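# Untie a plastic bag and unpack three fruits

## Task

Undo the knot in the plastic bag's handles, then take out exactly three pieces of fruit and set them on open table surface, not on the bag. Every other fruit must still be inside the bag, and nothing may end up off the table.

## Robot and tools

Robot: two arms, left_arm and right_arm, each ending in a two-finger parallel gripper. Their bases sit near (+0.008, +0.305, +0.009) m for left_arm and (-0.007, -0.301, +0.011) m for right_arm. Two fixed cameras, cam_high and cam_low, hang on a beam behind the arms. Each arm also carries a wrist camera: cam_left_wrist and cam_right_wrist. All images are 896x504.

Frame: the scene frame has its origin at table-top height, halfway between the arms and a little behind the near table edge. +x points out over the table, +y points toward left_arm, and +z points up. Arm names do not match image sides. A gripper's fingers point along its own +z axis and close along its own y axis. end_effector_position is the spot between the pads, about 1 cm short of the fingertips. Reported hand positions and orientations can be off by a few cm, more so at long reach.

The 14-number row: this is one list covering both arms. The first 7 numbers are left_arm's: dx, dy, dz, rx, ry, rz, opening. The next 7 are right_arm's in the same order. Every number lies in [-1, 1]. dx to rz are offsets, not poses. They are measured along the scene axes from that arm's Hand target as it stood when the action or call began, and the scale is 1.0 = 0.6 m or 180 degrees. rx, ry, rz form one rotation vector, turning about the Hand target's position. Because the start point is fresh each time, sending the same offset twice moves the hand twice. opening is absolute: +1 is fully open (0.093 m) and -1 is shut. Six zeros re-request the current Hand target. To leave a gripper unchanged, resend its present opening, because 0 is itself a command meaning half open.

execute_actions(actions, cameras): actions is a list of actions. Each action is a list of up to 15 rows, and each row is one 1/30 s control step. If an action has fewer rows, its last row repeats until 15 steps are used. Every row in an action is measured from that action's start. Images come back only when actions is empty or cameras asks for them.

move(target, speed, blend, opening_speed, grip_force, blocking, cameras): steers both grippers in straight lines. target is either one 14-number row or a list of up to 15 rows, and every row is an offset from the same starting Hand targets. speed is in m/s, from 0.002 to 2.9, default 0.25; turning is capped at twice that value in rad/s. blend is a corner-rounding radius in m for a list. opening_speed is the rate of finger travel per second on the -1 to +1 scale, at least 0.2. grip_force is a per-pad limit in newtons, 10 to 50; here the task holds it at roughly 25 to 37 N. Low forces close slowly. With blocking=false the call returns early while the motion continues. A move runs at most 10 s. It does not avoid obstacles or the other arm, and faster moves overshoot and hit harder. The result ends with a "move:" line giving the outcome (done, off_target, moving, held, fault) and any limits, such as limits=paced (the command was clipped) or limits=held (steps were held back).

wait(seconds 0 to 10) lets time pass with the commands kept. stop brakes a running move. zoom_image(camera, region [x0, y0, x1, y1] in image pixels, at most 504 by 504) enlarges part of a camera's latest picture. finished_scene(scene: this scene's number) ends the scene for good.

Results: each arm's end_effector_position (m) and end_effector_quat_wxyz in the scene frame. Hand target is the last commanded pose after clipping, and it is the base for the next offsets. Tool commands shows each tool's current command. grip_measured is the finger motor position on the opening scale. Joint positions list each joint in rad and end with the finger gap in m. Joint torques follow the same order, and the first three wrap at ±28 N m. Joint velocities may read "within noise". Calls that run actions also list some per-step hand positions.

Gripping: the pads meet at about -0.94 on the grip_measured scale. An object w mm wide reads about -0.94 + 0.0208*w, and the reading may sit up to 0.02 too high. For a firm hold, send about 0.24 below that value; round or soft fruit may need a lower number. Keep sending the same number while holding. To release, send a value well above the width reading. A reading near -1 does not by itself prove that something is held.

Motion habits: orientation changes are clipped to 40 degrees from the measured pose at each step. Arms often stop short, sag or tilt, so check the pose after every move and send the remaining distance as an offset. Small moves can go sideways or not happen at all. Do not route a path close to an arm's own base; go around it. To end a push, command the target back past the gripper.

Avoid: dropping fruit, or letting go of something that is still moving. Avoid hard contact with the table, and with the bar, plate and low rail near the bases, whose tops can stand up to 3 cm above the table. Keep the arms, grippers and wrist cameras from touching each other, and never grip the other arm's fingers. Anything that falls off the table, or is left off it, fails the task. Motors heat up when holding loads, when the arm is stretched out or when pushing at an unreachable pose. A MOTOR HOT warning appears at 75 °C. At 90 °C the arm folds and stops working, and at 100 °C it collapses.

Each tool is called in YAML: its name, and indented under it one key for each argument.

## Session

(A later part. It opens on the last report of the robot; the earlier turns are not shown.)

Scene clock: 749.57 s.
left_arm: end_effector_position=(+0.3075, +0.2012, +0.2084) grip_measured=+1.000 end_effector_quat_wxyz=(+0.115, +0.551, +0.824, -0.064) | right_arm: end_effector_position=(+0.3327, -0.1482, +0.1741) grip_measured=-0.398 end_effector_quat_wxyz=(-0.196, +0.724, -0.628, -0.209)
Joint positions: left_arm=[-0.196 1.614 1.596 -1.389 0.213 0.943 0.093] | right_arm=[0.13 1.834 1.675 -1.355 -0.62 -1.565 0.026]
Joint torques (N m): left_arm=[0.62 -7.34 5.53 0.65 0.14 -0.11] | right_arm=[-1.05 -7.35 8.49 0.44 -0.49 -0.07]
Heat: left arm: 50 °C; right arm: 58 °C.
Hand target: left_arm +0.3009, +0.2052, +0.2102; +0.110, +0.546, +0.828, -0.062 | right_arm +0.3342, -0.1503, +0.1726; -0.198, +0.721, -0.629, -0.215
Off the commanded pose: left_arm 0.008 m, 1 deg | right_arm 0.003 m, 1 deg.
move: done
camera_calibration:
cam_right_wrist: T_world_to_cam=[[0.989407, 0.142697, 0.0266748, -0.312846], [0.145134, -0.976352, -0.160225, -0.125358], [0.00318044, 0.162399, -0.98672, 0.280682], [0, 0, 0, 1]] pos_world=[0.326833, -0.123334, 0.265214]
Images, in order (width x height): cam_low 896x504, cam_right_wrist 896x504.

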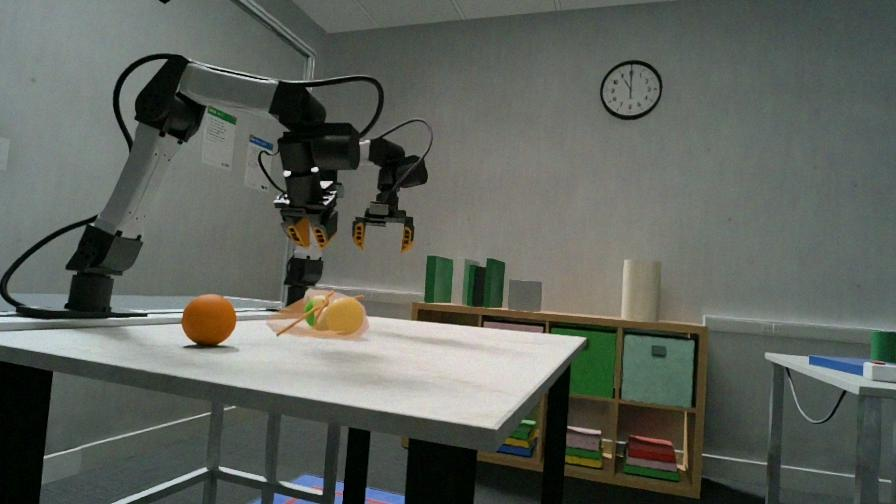

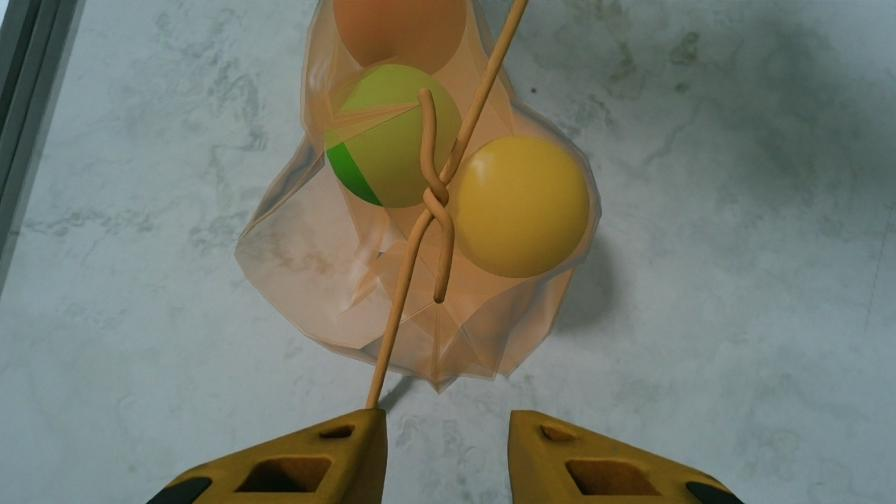

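move:
  target:
    - [0,0,0,0,0,0,1,-0.0077,0.0455,-0.155,0,0,0,-0.55]
  speed: 0.1
  cameras: ["cam_right_wrist","cam_low"]

zoom_image:
  camera: "cam_right_wrist"
  region: [290, 200, 610, 504]

Scene clock: 788.90 s.
left_arm: end_effector_position=(+0.3075, +0.2012, +0.2084) grip_measured=+1.000 end_effector_quat_wxyz=(+0.115, +0.551, +0.824, -0.064) | right_arm: end_effector_position=(+0.3311, -0.1241, +0.0859) grip_measured=-0.548 end_effector_quat_wxyz=(-0.201, +0.723, -0.626, -0.210)
Joint positions: left_arm=[-0.196 1.614 1.596 -1.389 0.213 0.943 0.093] | right_arm=[0.206 1.866 1.363 -0.951 -0.622 -1.473 0.019]
Joint torques (N m): left_arm=[0.65 -7.32 5.53 0.64 0.14 -0.1] | right_arm=[0.02 -7.68 6.72 0.86 -0.42 0.09]
Heat: left arm: 50 °C; right arm: 56 °C.
Hand target: left_arm +0.3009, +0.2052, +0.2102; +0.110, +0.546, +0.828, -0.062 | right_arm +0.3295, -0.1229, +0.0796; -0.198, +0.721, -0.629, -0.215
Off the commanded pose: left_arm 0.008 m, 1 deg | right_arm 0.007 m, 1 deg.
move: done
camera_calibration:
cam_right_wrist: T_world_to_cam=[[0.989192, 0.143014, 0.0323326, -0.312753], [0.146438, -0.974716, -0.168773, -0.115155], [0.00737819, 0.171683, -0.985125, 0.189346], [0, 0, 0, 1]] pos_world=[0.324839, -0.100023, 0.177207]
Images, in order (width x height): cam_low 896x504, cam_right_wrist 896x504.

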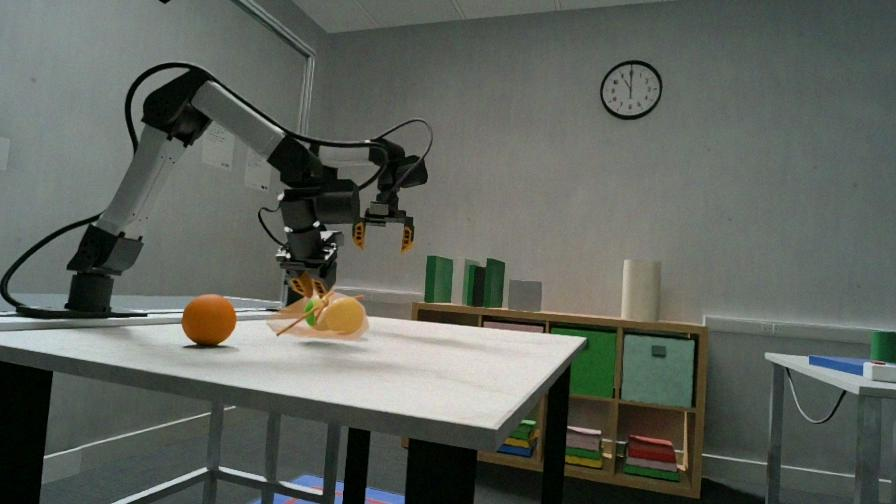

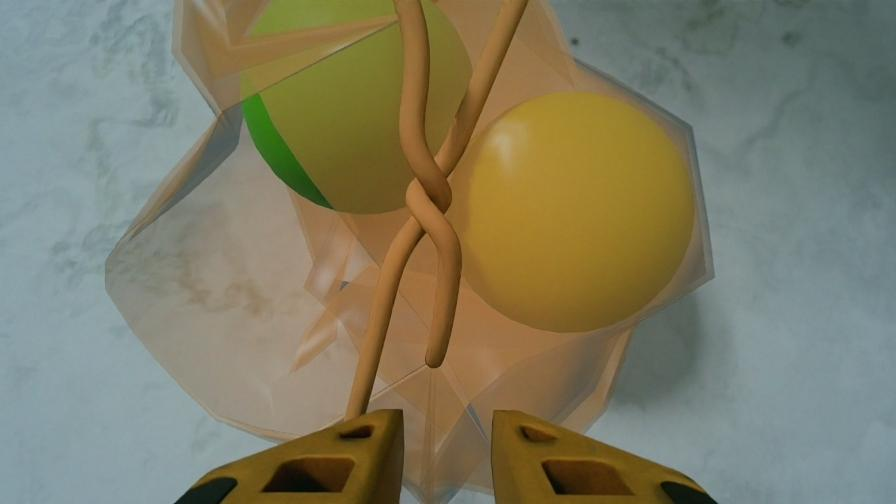

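Scaled by 1.575 from the camera's 896x504 image, which has a finer 1280x720 frame.

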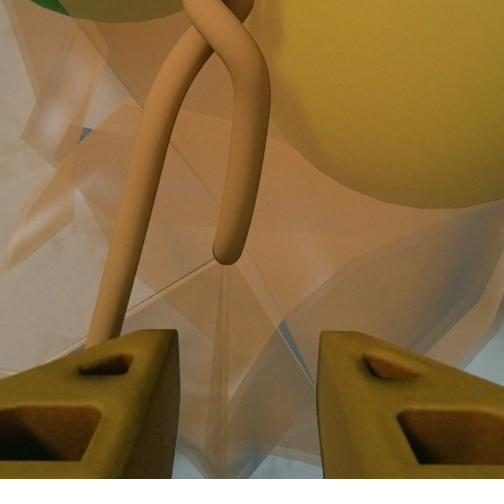

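move:
  target:
    - [0,0,0,0,0,0,1,-0.003,0.0365,-0.058,0,0,0,-0.55]
  speed: 0.06
  cameras: ["cam_right_wrist","cam_low"]

zoom_image:
  camera: "cam_right_wrist"
  region: [290, 200, 610, 504]

zoom_image:
  camera: "cam_low"
  region: [255, 260, 385, 350]

Scene clock: 803.97 s.
left_arm: end_effector_position=(+0.3075, +0.2012, +0.2084) grip_measured=+1.000 end_effector_quat_wxyz=(+0.115, +0.551, +0.824, -0.064) | right_arm: end_effector_position=(+0.3302, -0.1008, +0.0529) grip_measured=-0.548 end_effector_quat_wxyz=(-0.205, +0.723, -0.625, -0.213)
Joint positions: left_arm=[-0.196 1.614 1.596 -1.389 0.213 0.943 0.093] | right_arm=[0.271 1.913 1.287 -0.779 -0.622 -1.393 0.019]
Joint torques (N m): left_arm=[0.54 -7.32 5.52 0.64 0.16 -0.1] | right_arm=[0.08 -7.77 6.31 0.95 -0.32 0.1]
Heat: left arm: 50 °C; right arm: 53 °C.
Hand target: left_arm +0.3009, +0.2052, +0.2102; +0.110, +0.546, +0.828, -0.062 | right_arm +0.3277, -0.1011, +0.0447; -0.197, +0.721, -0.629, -0.215
Off the commanded pose: left_arm 0.008 m, 1 deg | right_arm 0.009 m, 1 deg.
move: done
camera_calibration:
cam_right_wrist: T_world_to_cam=[[0.989052, 0.143442, 0.0346512, -0.31407], [0.147342, -0.972932, -0.178025, -0.097488], [0.00817691, 0.181182, -0.983416, 0.153516], [0, 0, 0, 1]] pos_world=[0.32374, -0.0776127, 0.144498]
Images, in order (width x height): cam_low 896x504, cam_right_wrist 896x504.

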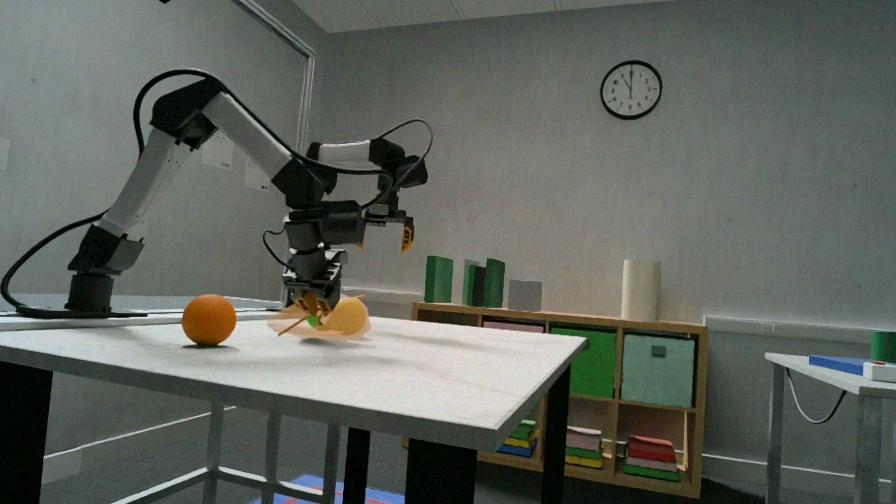

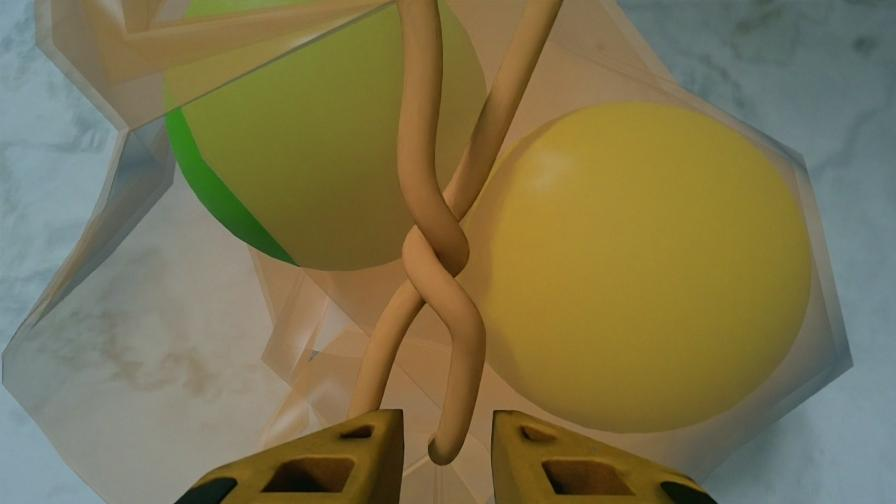

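Scaled by 1.575 from the camera's 896x504 image, which has a finer 1280x720 frame.

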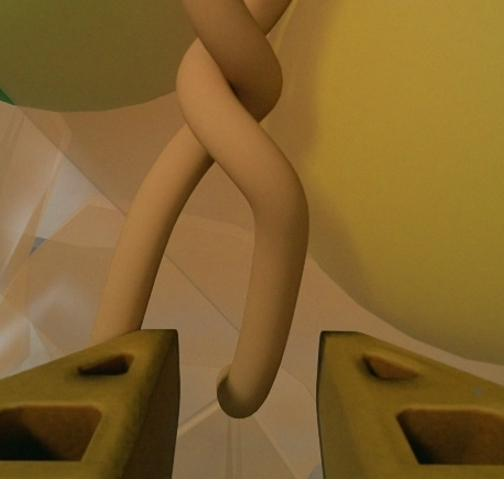

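Scaled by 3.877 from the camera's 896x504 image, which has a finer 1280x720 frame.

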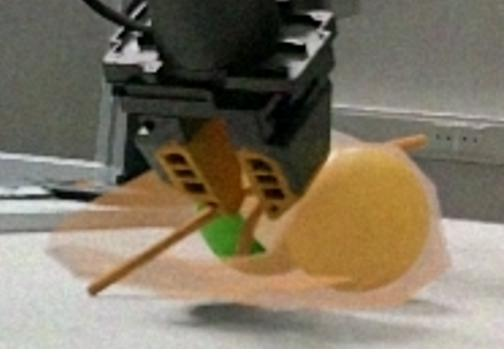

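move:
  target: [0,0,0,0,0,0,1,0,0,0,0,0,0,-1]
  opening_speed: 1.0
  cameras: ["cam_right_wrist"]

Scene clock: 813.80 s.
left_arm: end_effector_position=(+0.3075, +0.2012, +0.2084) grip_measured=+1.000 end_effector_quat_wxyz=(+0.115, +0.551, +0.824, -0.064) | right_arm: end_effector_position=(+0.3303, -0.1007, +0.0530) grip_measured=-0.934 end_effector_quat_wxyz=(-0.205, +0.723, -0.625, -0.213)
Joint positions: left_arm=[-0.196 1.614 1.596 -1.389 0.213 0.943 0.093] | right_arm=[0.271 1.913 1.287 -0.778 -0.622 -1.393 0]
Joint torques (N m): left_arm=[0.57 -7.34 5.48 0.65 0.14 -0.11] | right_arm=[0.01 -7.79 6.34 0.94 -0.34 0.09]
Heat: left arm: 50 °C; right arm: 53 °C.
Hand target: left_arm +0.3009, +0.2052, +0.2102; +0.110, +0.546, +0.828, -0.062 | right_arm +0.3277, -0.1010, +0.0447; -0.198, +0.721, -0.629, -0.215
Off the commanded pose: left_arm 0.008 m, 1 deg | right_arm 0.009 m, 1 deg.
move: done
camera_calibration:
cam_right_wrist: T_world_to_cam=[[0.989077, 0.143154, 0.0351195, -0.314381], [0.147143, -0.972954, -0.178073, -0.0973507], [0.00867782, 0.181295, -0.98339, 0.15334], [0, 0, 0, 1]] pos_world=[0.323941, -0.0775126, 0.144498]
Images, in order (width x height): cam_right_wrist 896x504.

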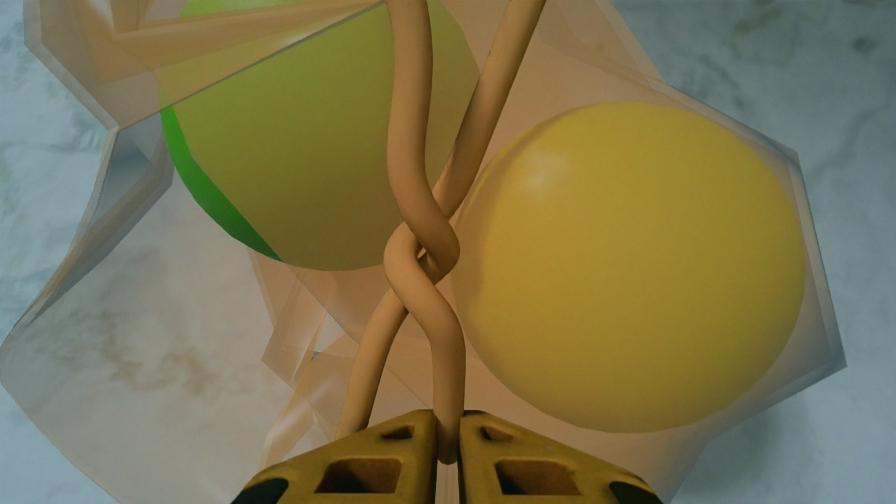

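move:
  target: [0,0,0,0,0,0,1,0.0,-0.09,0.06,0,0,0,-1]
  speed: 0.05
  cameras: ["cam_right_wrist","cam_low","cam_high"]

zoom_image:
  camera: "cam_low"
  region: [255, 250, 395, 350]

zoom_image:
  camera: "cam_high"
  region: [415, 165, 545, 255]

Scene clock: 824.33 s.
left_arm: end_effector_position=(+0.3075, +0.2012, +0.2084) grip_measured=+1.000 end_effector_quat_wxyz=(+0.115, +0.551, +0.824, -0.064) | right_arm: end_effector_position=(+0.3210, -0.1541, +0.0615) grip_measured=-0.934 end_effector_quat_wxyz=(-0.178, +0.718, -0.634, -0.226)
Joint positions: left_arm=[-0.196 1.614 1.596 -1.389 0.213 0.943 0.093] | right_arm=[0.13 1.9 1.308 -0.974 -0.622 -1.566 0]
Joint torques (N m): left_arm=[0.62 -7.34 5.53 0.64 0.16 -0.11] | right_arm=[-1.06 -12.04 10.43 0.11 -0.5 -0.09]
Heat: left arm: 50 °C; right arm: 53 °C.
Hand target: left_arm +0.3009, +0.2052, +0.2102; +0.110, +0.546, +0.828, -0.062 | right_arm +0.3277, -0.1550, +0.0808; -0.197, +0.721, -0.629, -0.215
Off the commanded pose: left_arm 0.008 m, 1 deg | right_arm 0.020 m, 3 deg.
move: off_target (right_arm)
camera_calibration:
cam_right_wrist: T_world_to_cam=[[0.989642, 0.141341, -0.0251389, -0.294541], [0.13547, -0.9774, -0.162284, -0.144285], [-0.0475081, 0.157198, -0.986424, 0.186049], [0, 0, 0, 1]] pos_world=[0.319876, -0.12864, 0.152703]
Images, in order (width x height): cam_high 896x504, cam_low 896x504, cam_right_wrist 896x504.

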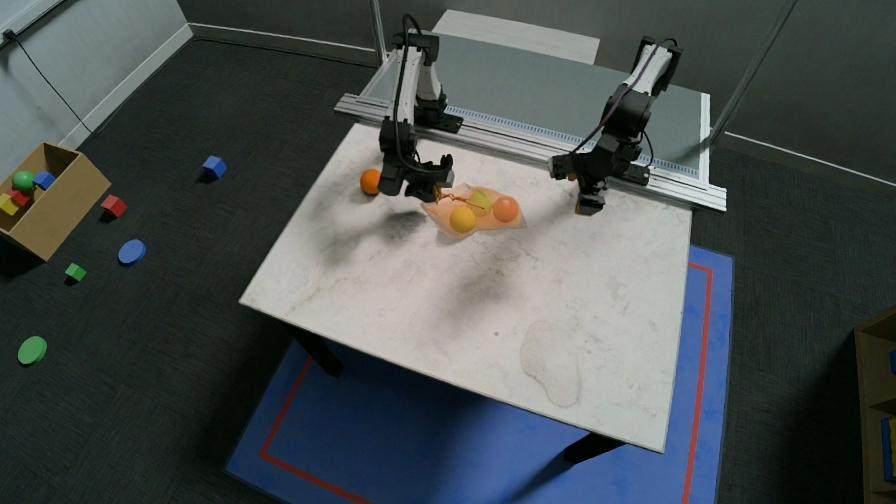

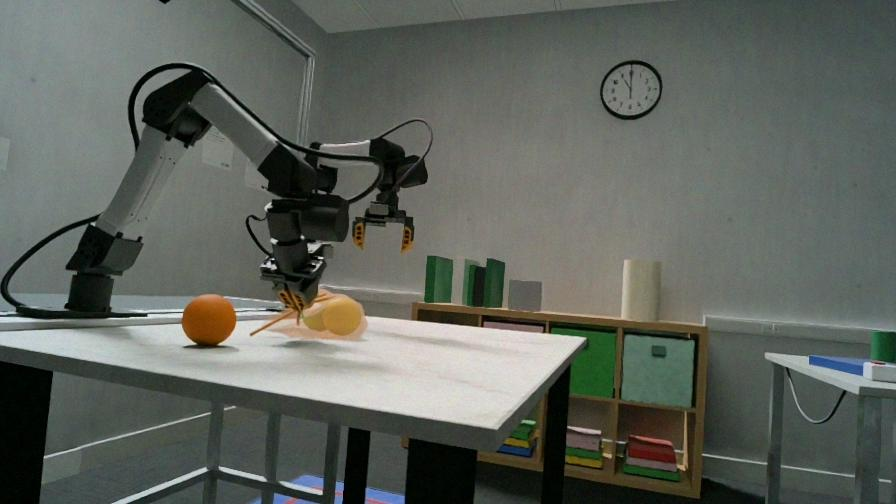

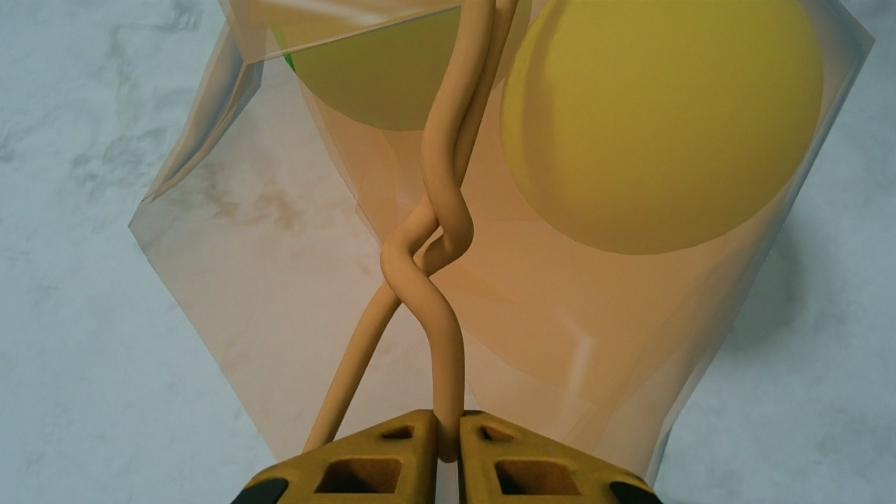

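Scaled by 3.600 from the camera's 896x504 image, which has a finer 1280x720 frame.

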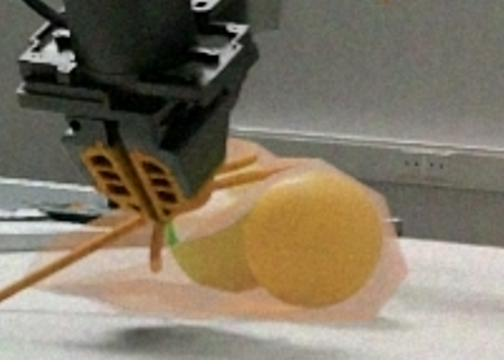

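Scaled by 3.877 from the camera's 896x504 image, which has a finer 1280x720 frame.

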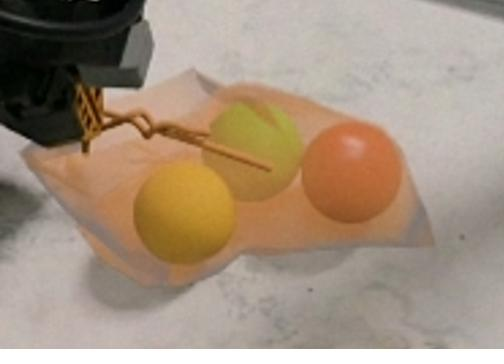

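move:
  target: [0,0,0,0,0,0,1,-0.03,-0.09,0.04,0,0,0,-1]
  speed: 0.05
  cameras: ["cam_right_wrist","cam_low","cam_high"]

zoom_image:
  camera: "cam_low"
  region: [225, 250, 385, 350]

zoom_image:
  camera: "cam_high"
  region: [395, 155, 545, 255]

Scene clock: 847.23 s.
left_arm: end_effector_position=(+0.3075, +0.2012, +0.2084) grip_measured=+1.000 end_effector_quat_wxyz=(+0.115, +0.551, +0.824, -0.064) | right_arm: end_effector_position=(+0.3038, -0.2069, +0.0868) grip_measured=-0.934 end_effector_quat_wxyz=(-0.181, +0.717, -0.633, -0.230)
Joint positions: left_arm=[-0.196 1.614 1.596 -1.389 0.213 0.943 0.093] | right_arm=[-0.033 1.834 1.308 -1.161 -0.623 -1.768 0]
Joint torques (N m): left_arm=[0.59 -7.25 5.56 0.63 0.14 -0.1] | right_arm=[-1.09 -11.15 10.56 -0.15 -0.47 -0.09]
Heat: left arm: 50 °C; right arm: 53 °C.
Hand target: left_arm +0.3009, +0.2052, +0.2102; +0.110, +0.546, +0.828, -0.062 | right_arm +0.3097, -0.2090, +0.1048; -0.198, +0.721, -0.629, -0.215
Off the commanded pose: left_arm 0.008 m, 1 deg | right_arm 0.019 m, 3 deg.
move: off_target (right_arm)
camera_calibration:
cam_right_wrist: T_world_to_cam=[[0.989474, 0.142145, -0.0271178, -0.269034], [0.13546, -0.975745, -0.171966, -0.188305], [-0.0509041, 0.166482, -0.98473, 0.221249], [0, 0, 0, 1]] pos_world=[0.302972, -0.18233, 0.178193]
Images, in order (width x height): cam_high 896x504, cam_low 896x504, cam_right_wrist 896x504.

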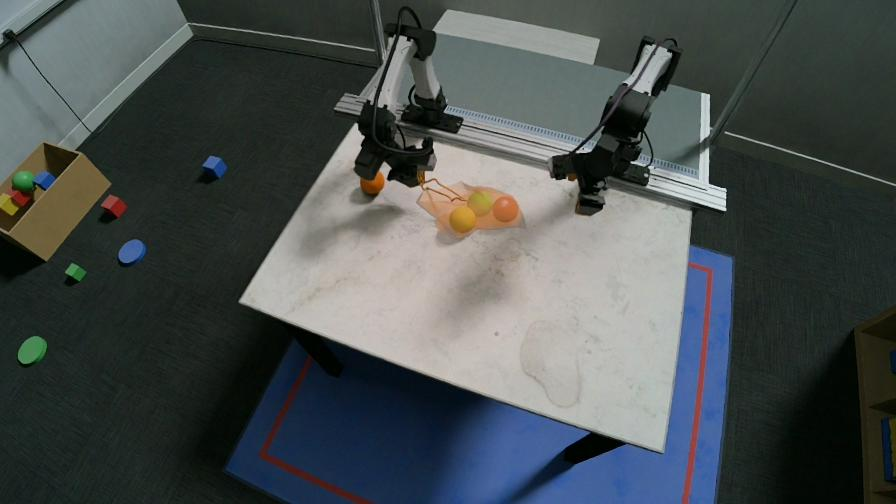

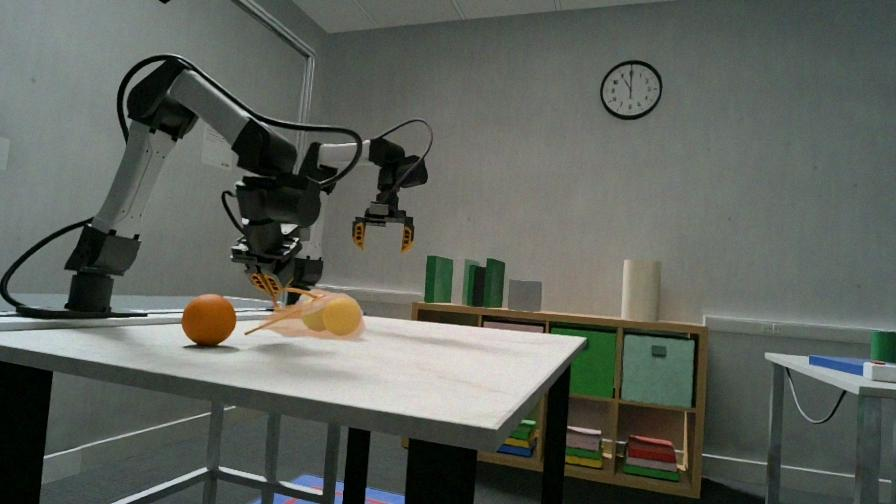

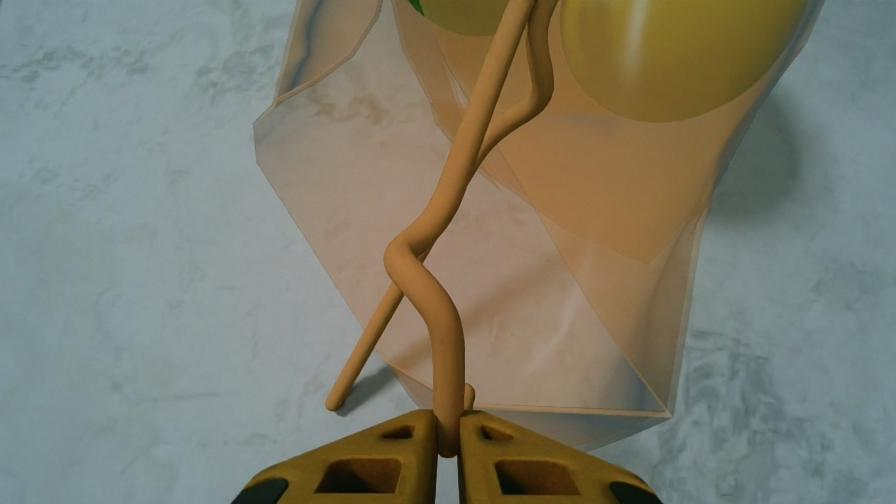

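Scaled by 3.150 from the camera's 896x504 image, which has a finer 1280x720 frame.

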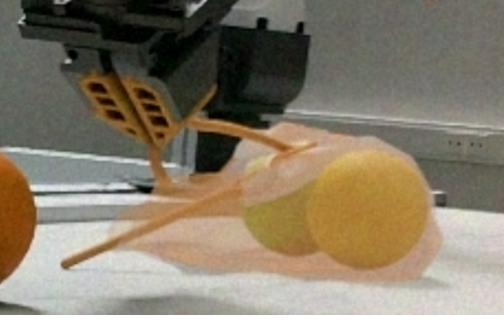

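Scaled by 3.360 from the camera's 896x504 image, which has a finer 1280x720 frame.

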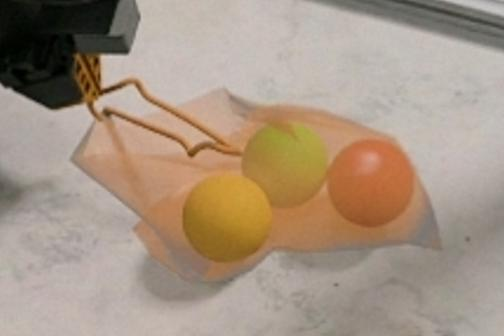

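zoom_image:
  camera: "cam_right_wrist"
  region: [300, 0, 680, 420]

Scaled by 1.200 from the camera's 896x504 image, which has a finer 1280x720 frame.

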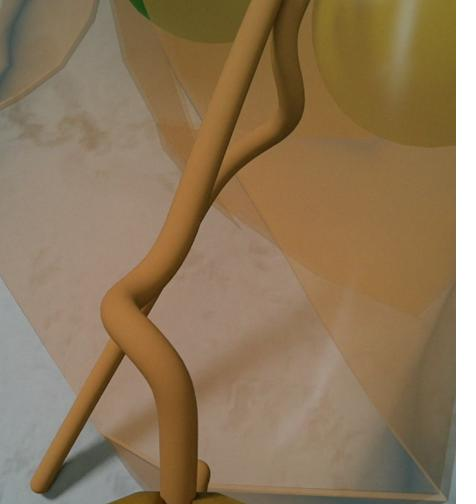

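move:
  target: [0,0,0,0,0,0,1,0.0,-0.06,0.12,0,0,0,-1]
  speed: 0.06
  cameras: ["cam_right_wrist","cam_low","cam_high"]

zoom_image:
  camera: "cam_low"
  region: [225, 230, 385, 350]

zoom_image:
  camera: "cam_high"
  region: [395, 155, 545, 255]

Scene clock: 866.93 s.
left_arm: end_effector_position=(+0.3075, +0.2012, +0.2084) grip_measured=+1.000 end_effector_quat_wxyz=(+0.115, +0.551, +0.824, -0.064) | right_arm: end_effector_position=(+0.3085, -0.2403, +0.1658) grip_measured=-0.934 end_effector_quat_wxyz=(-0.193, +0.718, -0.629, -0.228)
Joint positions: left_arm=[-0.196 1.614 1.596 -1.389 0.213 0.943 0.093] | right_arm=[-0.153 1.825 1.6 -1.529 -0.623 -1.917 0]
Joint torques (N m): left_arm=[0.62 -7.38 5.52 0.65 0.16 -0.09] | right_arm=[-1.02 -9.29 10.61 -0.25 -0.33 -0.08]
Heat: left arm: 50 °C; right arm: 54 °C.
Hand target: left_arm +0.3009, +0.2052, +0.2102; +0.110, +0.546, +0.828, -0.062 | right_arm +0.3096, -0.2449, +0.1767; -0.198, +0.721, -0.629, -0.216
Off the commanded pose: left_arm 0.008 m, 1 deg | right_arm 0.012 m, 2 deg.
move: off_target (right_arm)
camera_calibration:
cam_right_wrist: T_world_to_cam=[[0.989881, 0.141835, -0.00438036, -0.270764], [0.138584, -0.972907, -0.18506, -0.206036], [-0.0305096, 0.18258, -0.982717, 0.302121], [0, 0, 0, 1]] pos_world=[0.305795, -0.217212, 0.257584]
Images, in order (width x height): cam_high 896x504, cam_low 896x504, cam_right_wrist 896x504.

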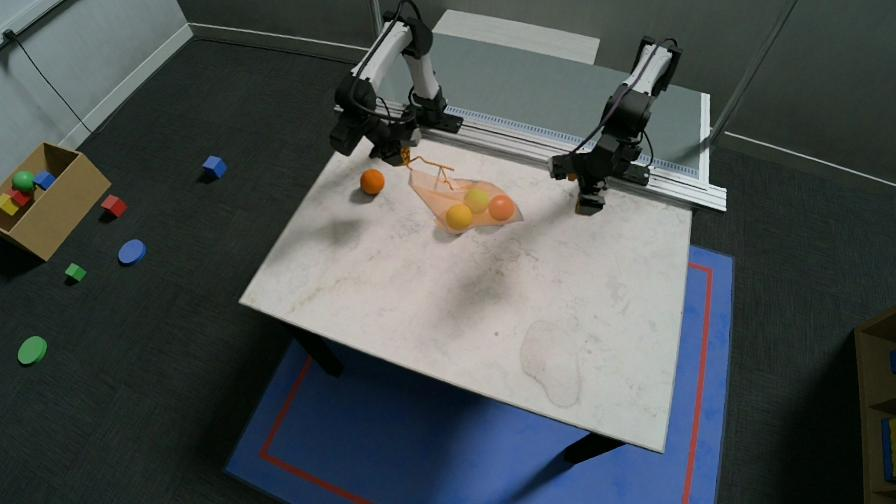

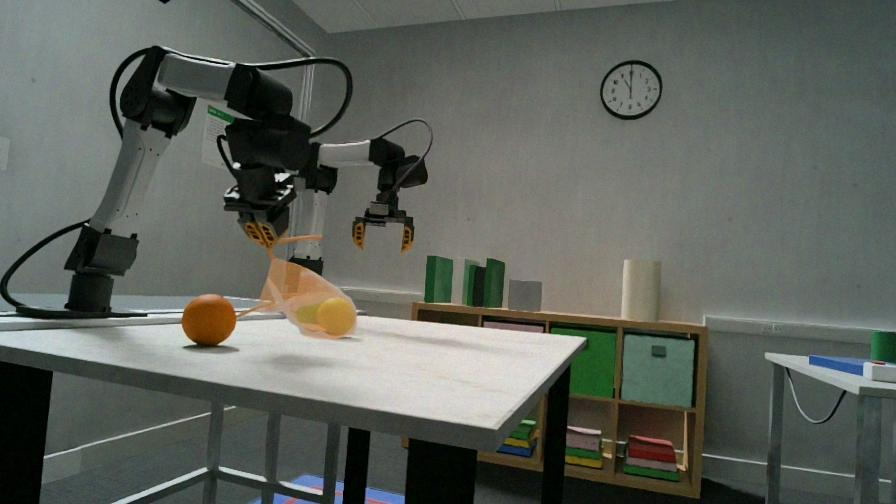

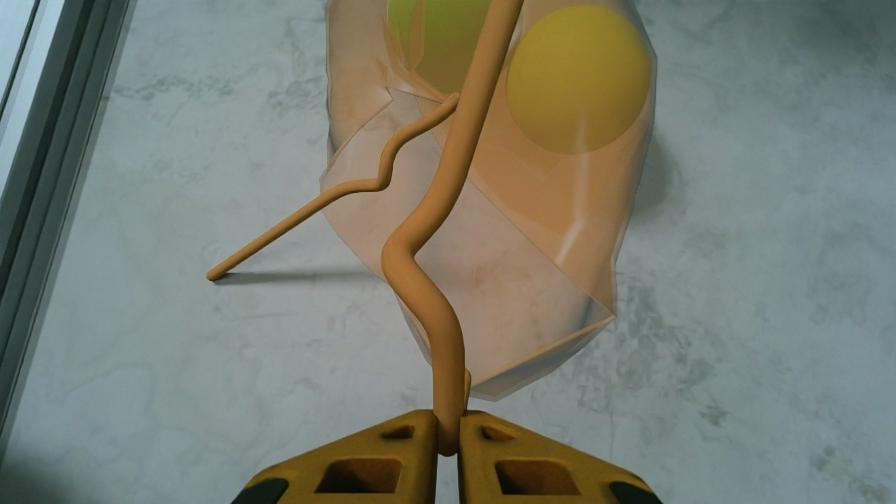

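Scaled by 3.150 from the camera's 896x504 image, which has a finer 1280x720 frame.

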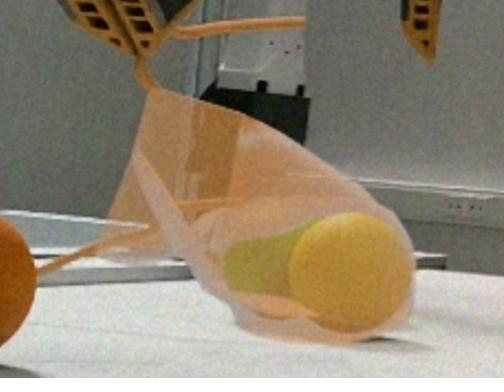

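Scaled by 3.360 from the camera's 896x504 image, which has a finer 1280x720 frame.

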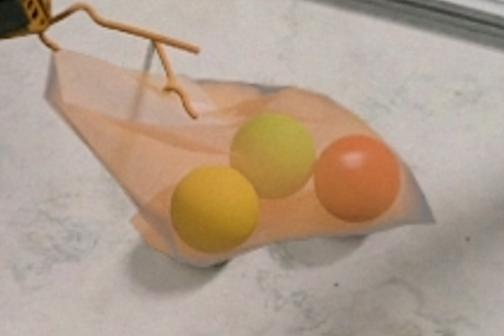

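move:
  target: [0.0,-0.26,0.06,0,0,-0.13,1,0,0,0,0,0,0,-1]
  speed: 0.15
  cameras: ["cam_left_wrist","cam_right_wrist"]

Scene clock: 878.43 s.
left_arm: end_effector_position=(+0.3000, +0.0492, +0.2474) grip_measured=+1.000 end_effector_quat_wxyz=(+0.128, +0.698, +0.700, -0.081) | right_arm: end_effector_position=(+0.3083, -0.2403, +0.1659) grip_measured=-0.934 end_effector_quat_wxyz=(-0.193, +0.718, -0.629, -0.228)
Joint positions: left_arm=[-0.601 1.896 2.092 -1.538 0.212 0.921 0.093] | right_arm=[-0.153 1.825 1.6 -1.53 -0.623 -1.917 0]
Joint torques (N m): left_arm=[0.25 -6.31 7.86 0.78 0.19 -0.01] | right_arm=[-1.13 -9.2 10.61 -0.29 -0.32 -0.1]
Heat: left arm: 50 °C; right arm: 55 °C.
Hand target: left_arm +0.3009, +0.0492, +0.2463; +0.095, +0.702, +0.700, -0.083 | right_arm +0.3097, -0.2449, +0.1767; -0.198, +0.721, -0.629, -0.216
Off the commanded pose: left_arm 0.002 m, 4 deg | right_arm 0.012 m, 2 deg.
joint sent to its limit (left arm) — joint 4 (wrist pitch), lower limit. The joint targets are off in orientation, not in position.
move: off_target (left_arm, right_arm)
camera_calibration:
cam_left_wrist: T_world_to_cam=[[-0.998068, -0.00538402, -0.0618942, 0.314207], [-0.0134889, 0.991253, 0.131287, -0.0375662], [0.0606459, 0.131868, -0.98941, 0.309053], [0, 0, 0, 1]] pos_world=[0.294351, -0.00182486, 0.33016]
cam_right_wrist: T_world_to_cam=[[0.989833, 0.142147, -0.00491149, -0.270346], [0.138788, -0.97284, -0.185257, -0.205987], [-0.0311118, 0.182692, -0.982678, 0.302411], [0, 0, 0, 1]] pos_world=[0.305595, -0.217211, 0.257684]
Images, in order (width x height): cam_left_wrist 896x504, cam_right_wrist 896x504.

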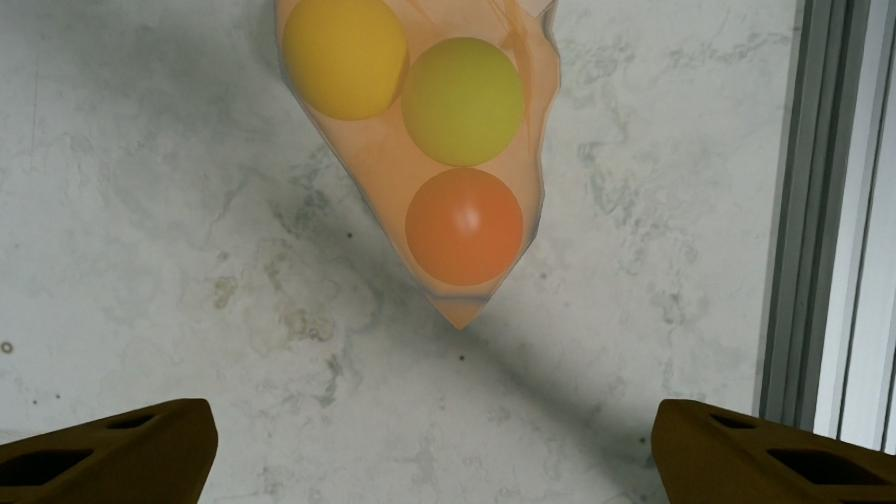

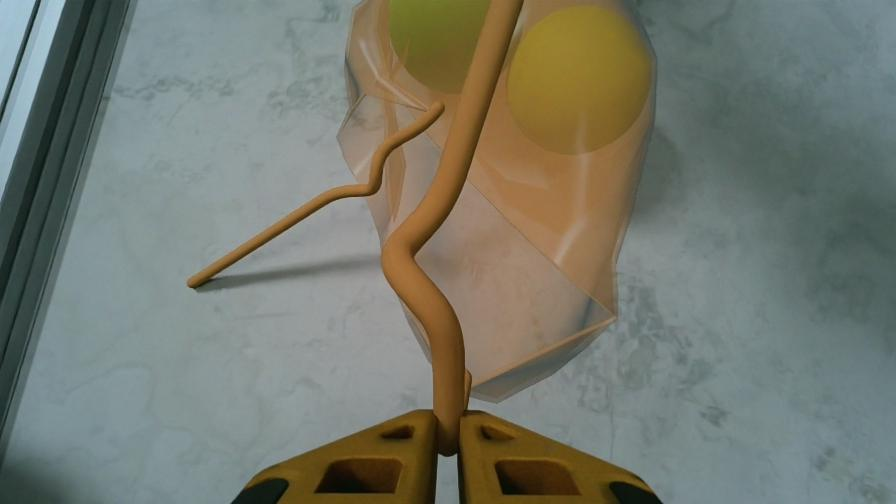

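move:
  target:
    - [0,0,0,0,0,0,1,0.0,-0.02,-0.19,0,0,0,-1]
    - [0,0,0,0,0,0,1,0,-0.02,-0.19,0,0,0,-0.3]
    - [0,0,0,0,0,0,1,0,-0.04,-0.02,0,0,0,-0.3]
    - [0,0,0,0,0,0,1,-0.12,-0.06,0.06,0,0,0,-0.3]
  speed: 0.12
  opening_speed: 0.8
  cameras: ["all"]

zoom_image:
  camera: "cam_low"
  region: [225, 250, 385, 350]

zoom_image:
  camera: "cam_high"
  region: [395, 155, 545, 255]

Scene clock: 917.20 s.
left_arm: end_effector_position=(+0.3000, +0.0493, +0.2474) grip_measured=+1.000 end_effector_quat_wxyz=(+0.128, +0.698, +0.700, -0.081) | right_arm: end_effector_position=(+0.2450, -0.2781, +0.2130) grip_measured=-0.302 end_effector_quat_wxyz=(-0.238, +0.712, -0.648, -0.131)
Joint positions: left_arm=[-0.601 1.896 2.092 -1.538 0.212 0.921 0.093] | right_arm=[-0.345 1.461 1.406 -1.568 -0.597 -2.022 0.031]
Joint torques (N m): left_arm=[0.25 -6.31 7.9 0.76 0.19 0] | right_arm=[-1.2 -6.12 6.39 0.1 -0.24 -0.03]
Heat: left arm: 47 °C; right arm: 56 °C.
Hand target: left_arm +0.3009, +0.0492, +0.2463; +0.095, +0.702, +0.700, -0.083 | right_arm +0.2377, -0.2810, +0.2127; -0.198, +0.721, -0.629, -0.215
Off the commanded pose: left_arm 0.001 m, 4 deg | right_arm 0.008 m, 11 deg.
joint sent to its limit (left arm) — joint 4 (wrist pitch), lower limit. The joint targets are off in orientation, not in position.
joint sent to its limit (right arm) — joint 4 (wrist pitch), lower limit. The joint targets are off in orientation, not in position.
move: off_target (left_arm, right_arm)
camera_calibration:
cam_left_wrist: T_world_to_cam=[[-0.998086, -0.00541471, -0.0615978, 0.314115], [-0.0134923, 0.991226, 0.131487, -0.0376308], [0.0603454, 0.132066, -0.989402, 0.309139], [0, 0, 0, 1]] pos_world=[0.294351, -0.00182542, 0.33016]
cam_right_wrist: T_world_to_cam=[[0.983107, 0.0553139, 0.174471, -0.262784], [0.0740704, -0.991931, -0.102892, -0.232277], [0.167372, 0.114077, -0.979272, 0.285275], [0, 0, 0, 1]] pos_world=[0.227803, -0.248411, 0.30131]

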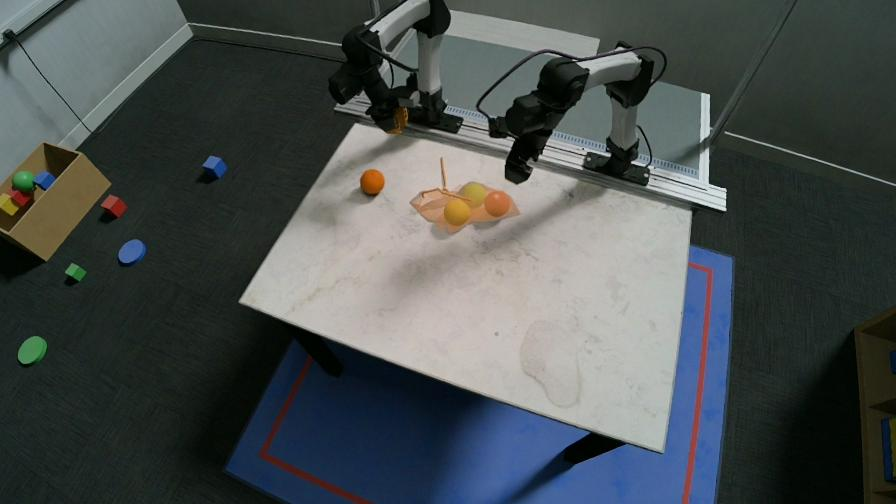

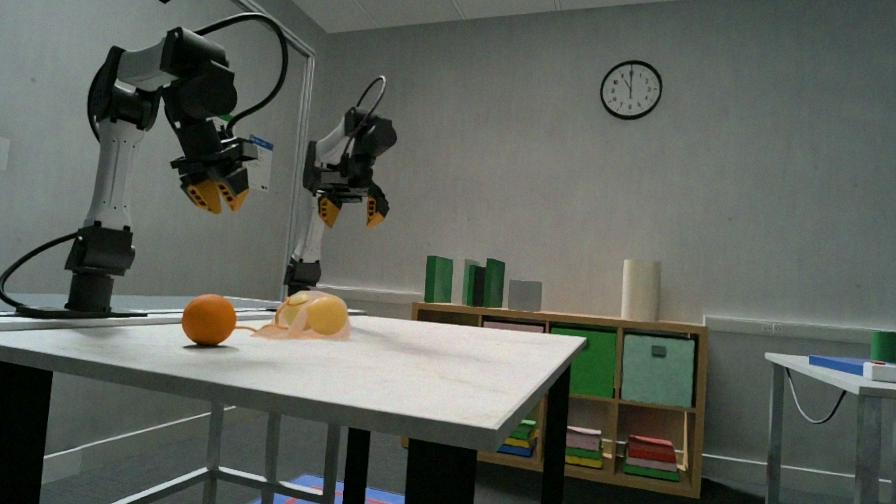

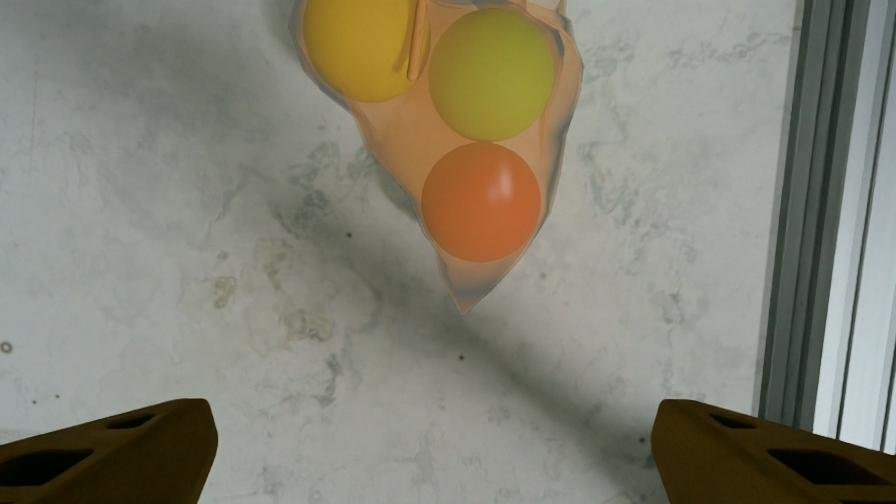

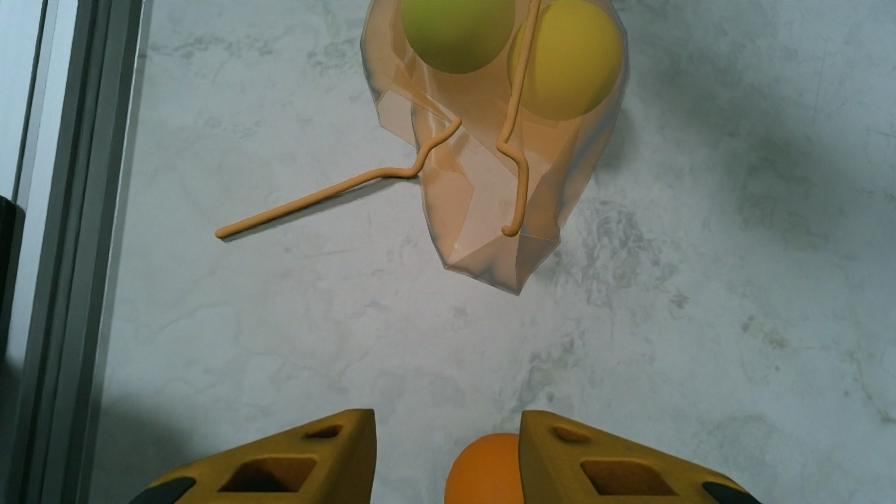

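Scaled by 3.150 from the camera's 896x504 image, which has a finer 1280x720 frame.

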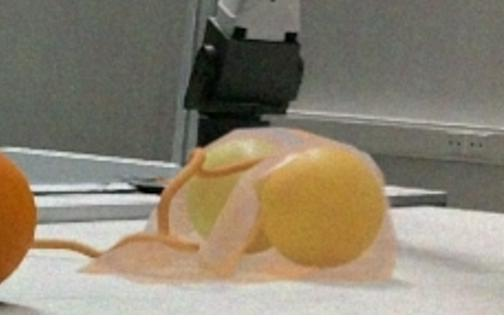

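Scaled by 3.360 from the camera's 896x504 image, which has a finer 1280x720 frame.

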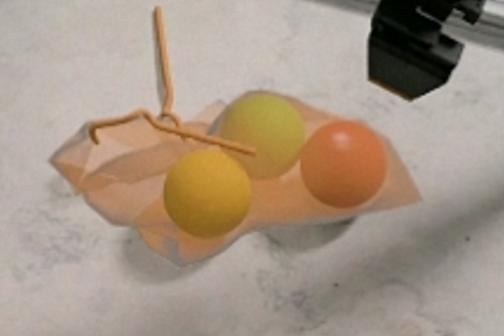

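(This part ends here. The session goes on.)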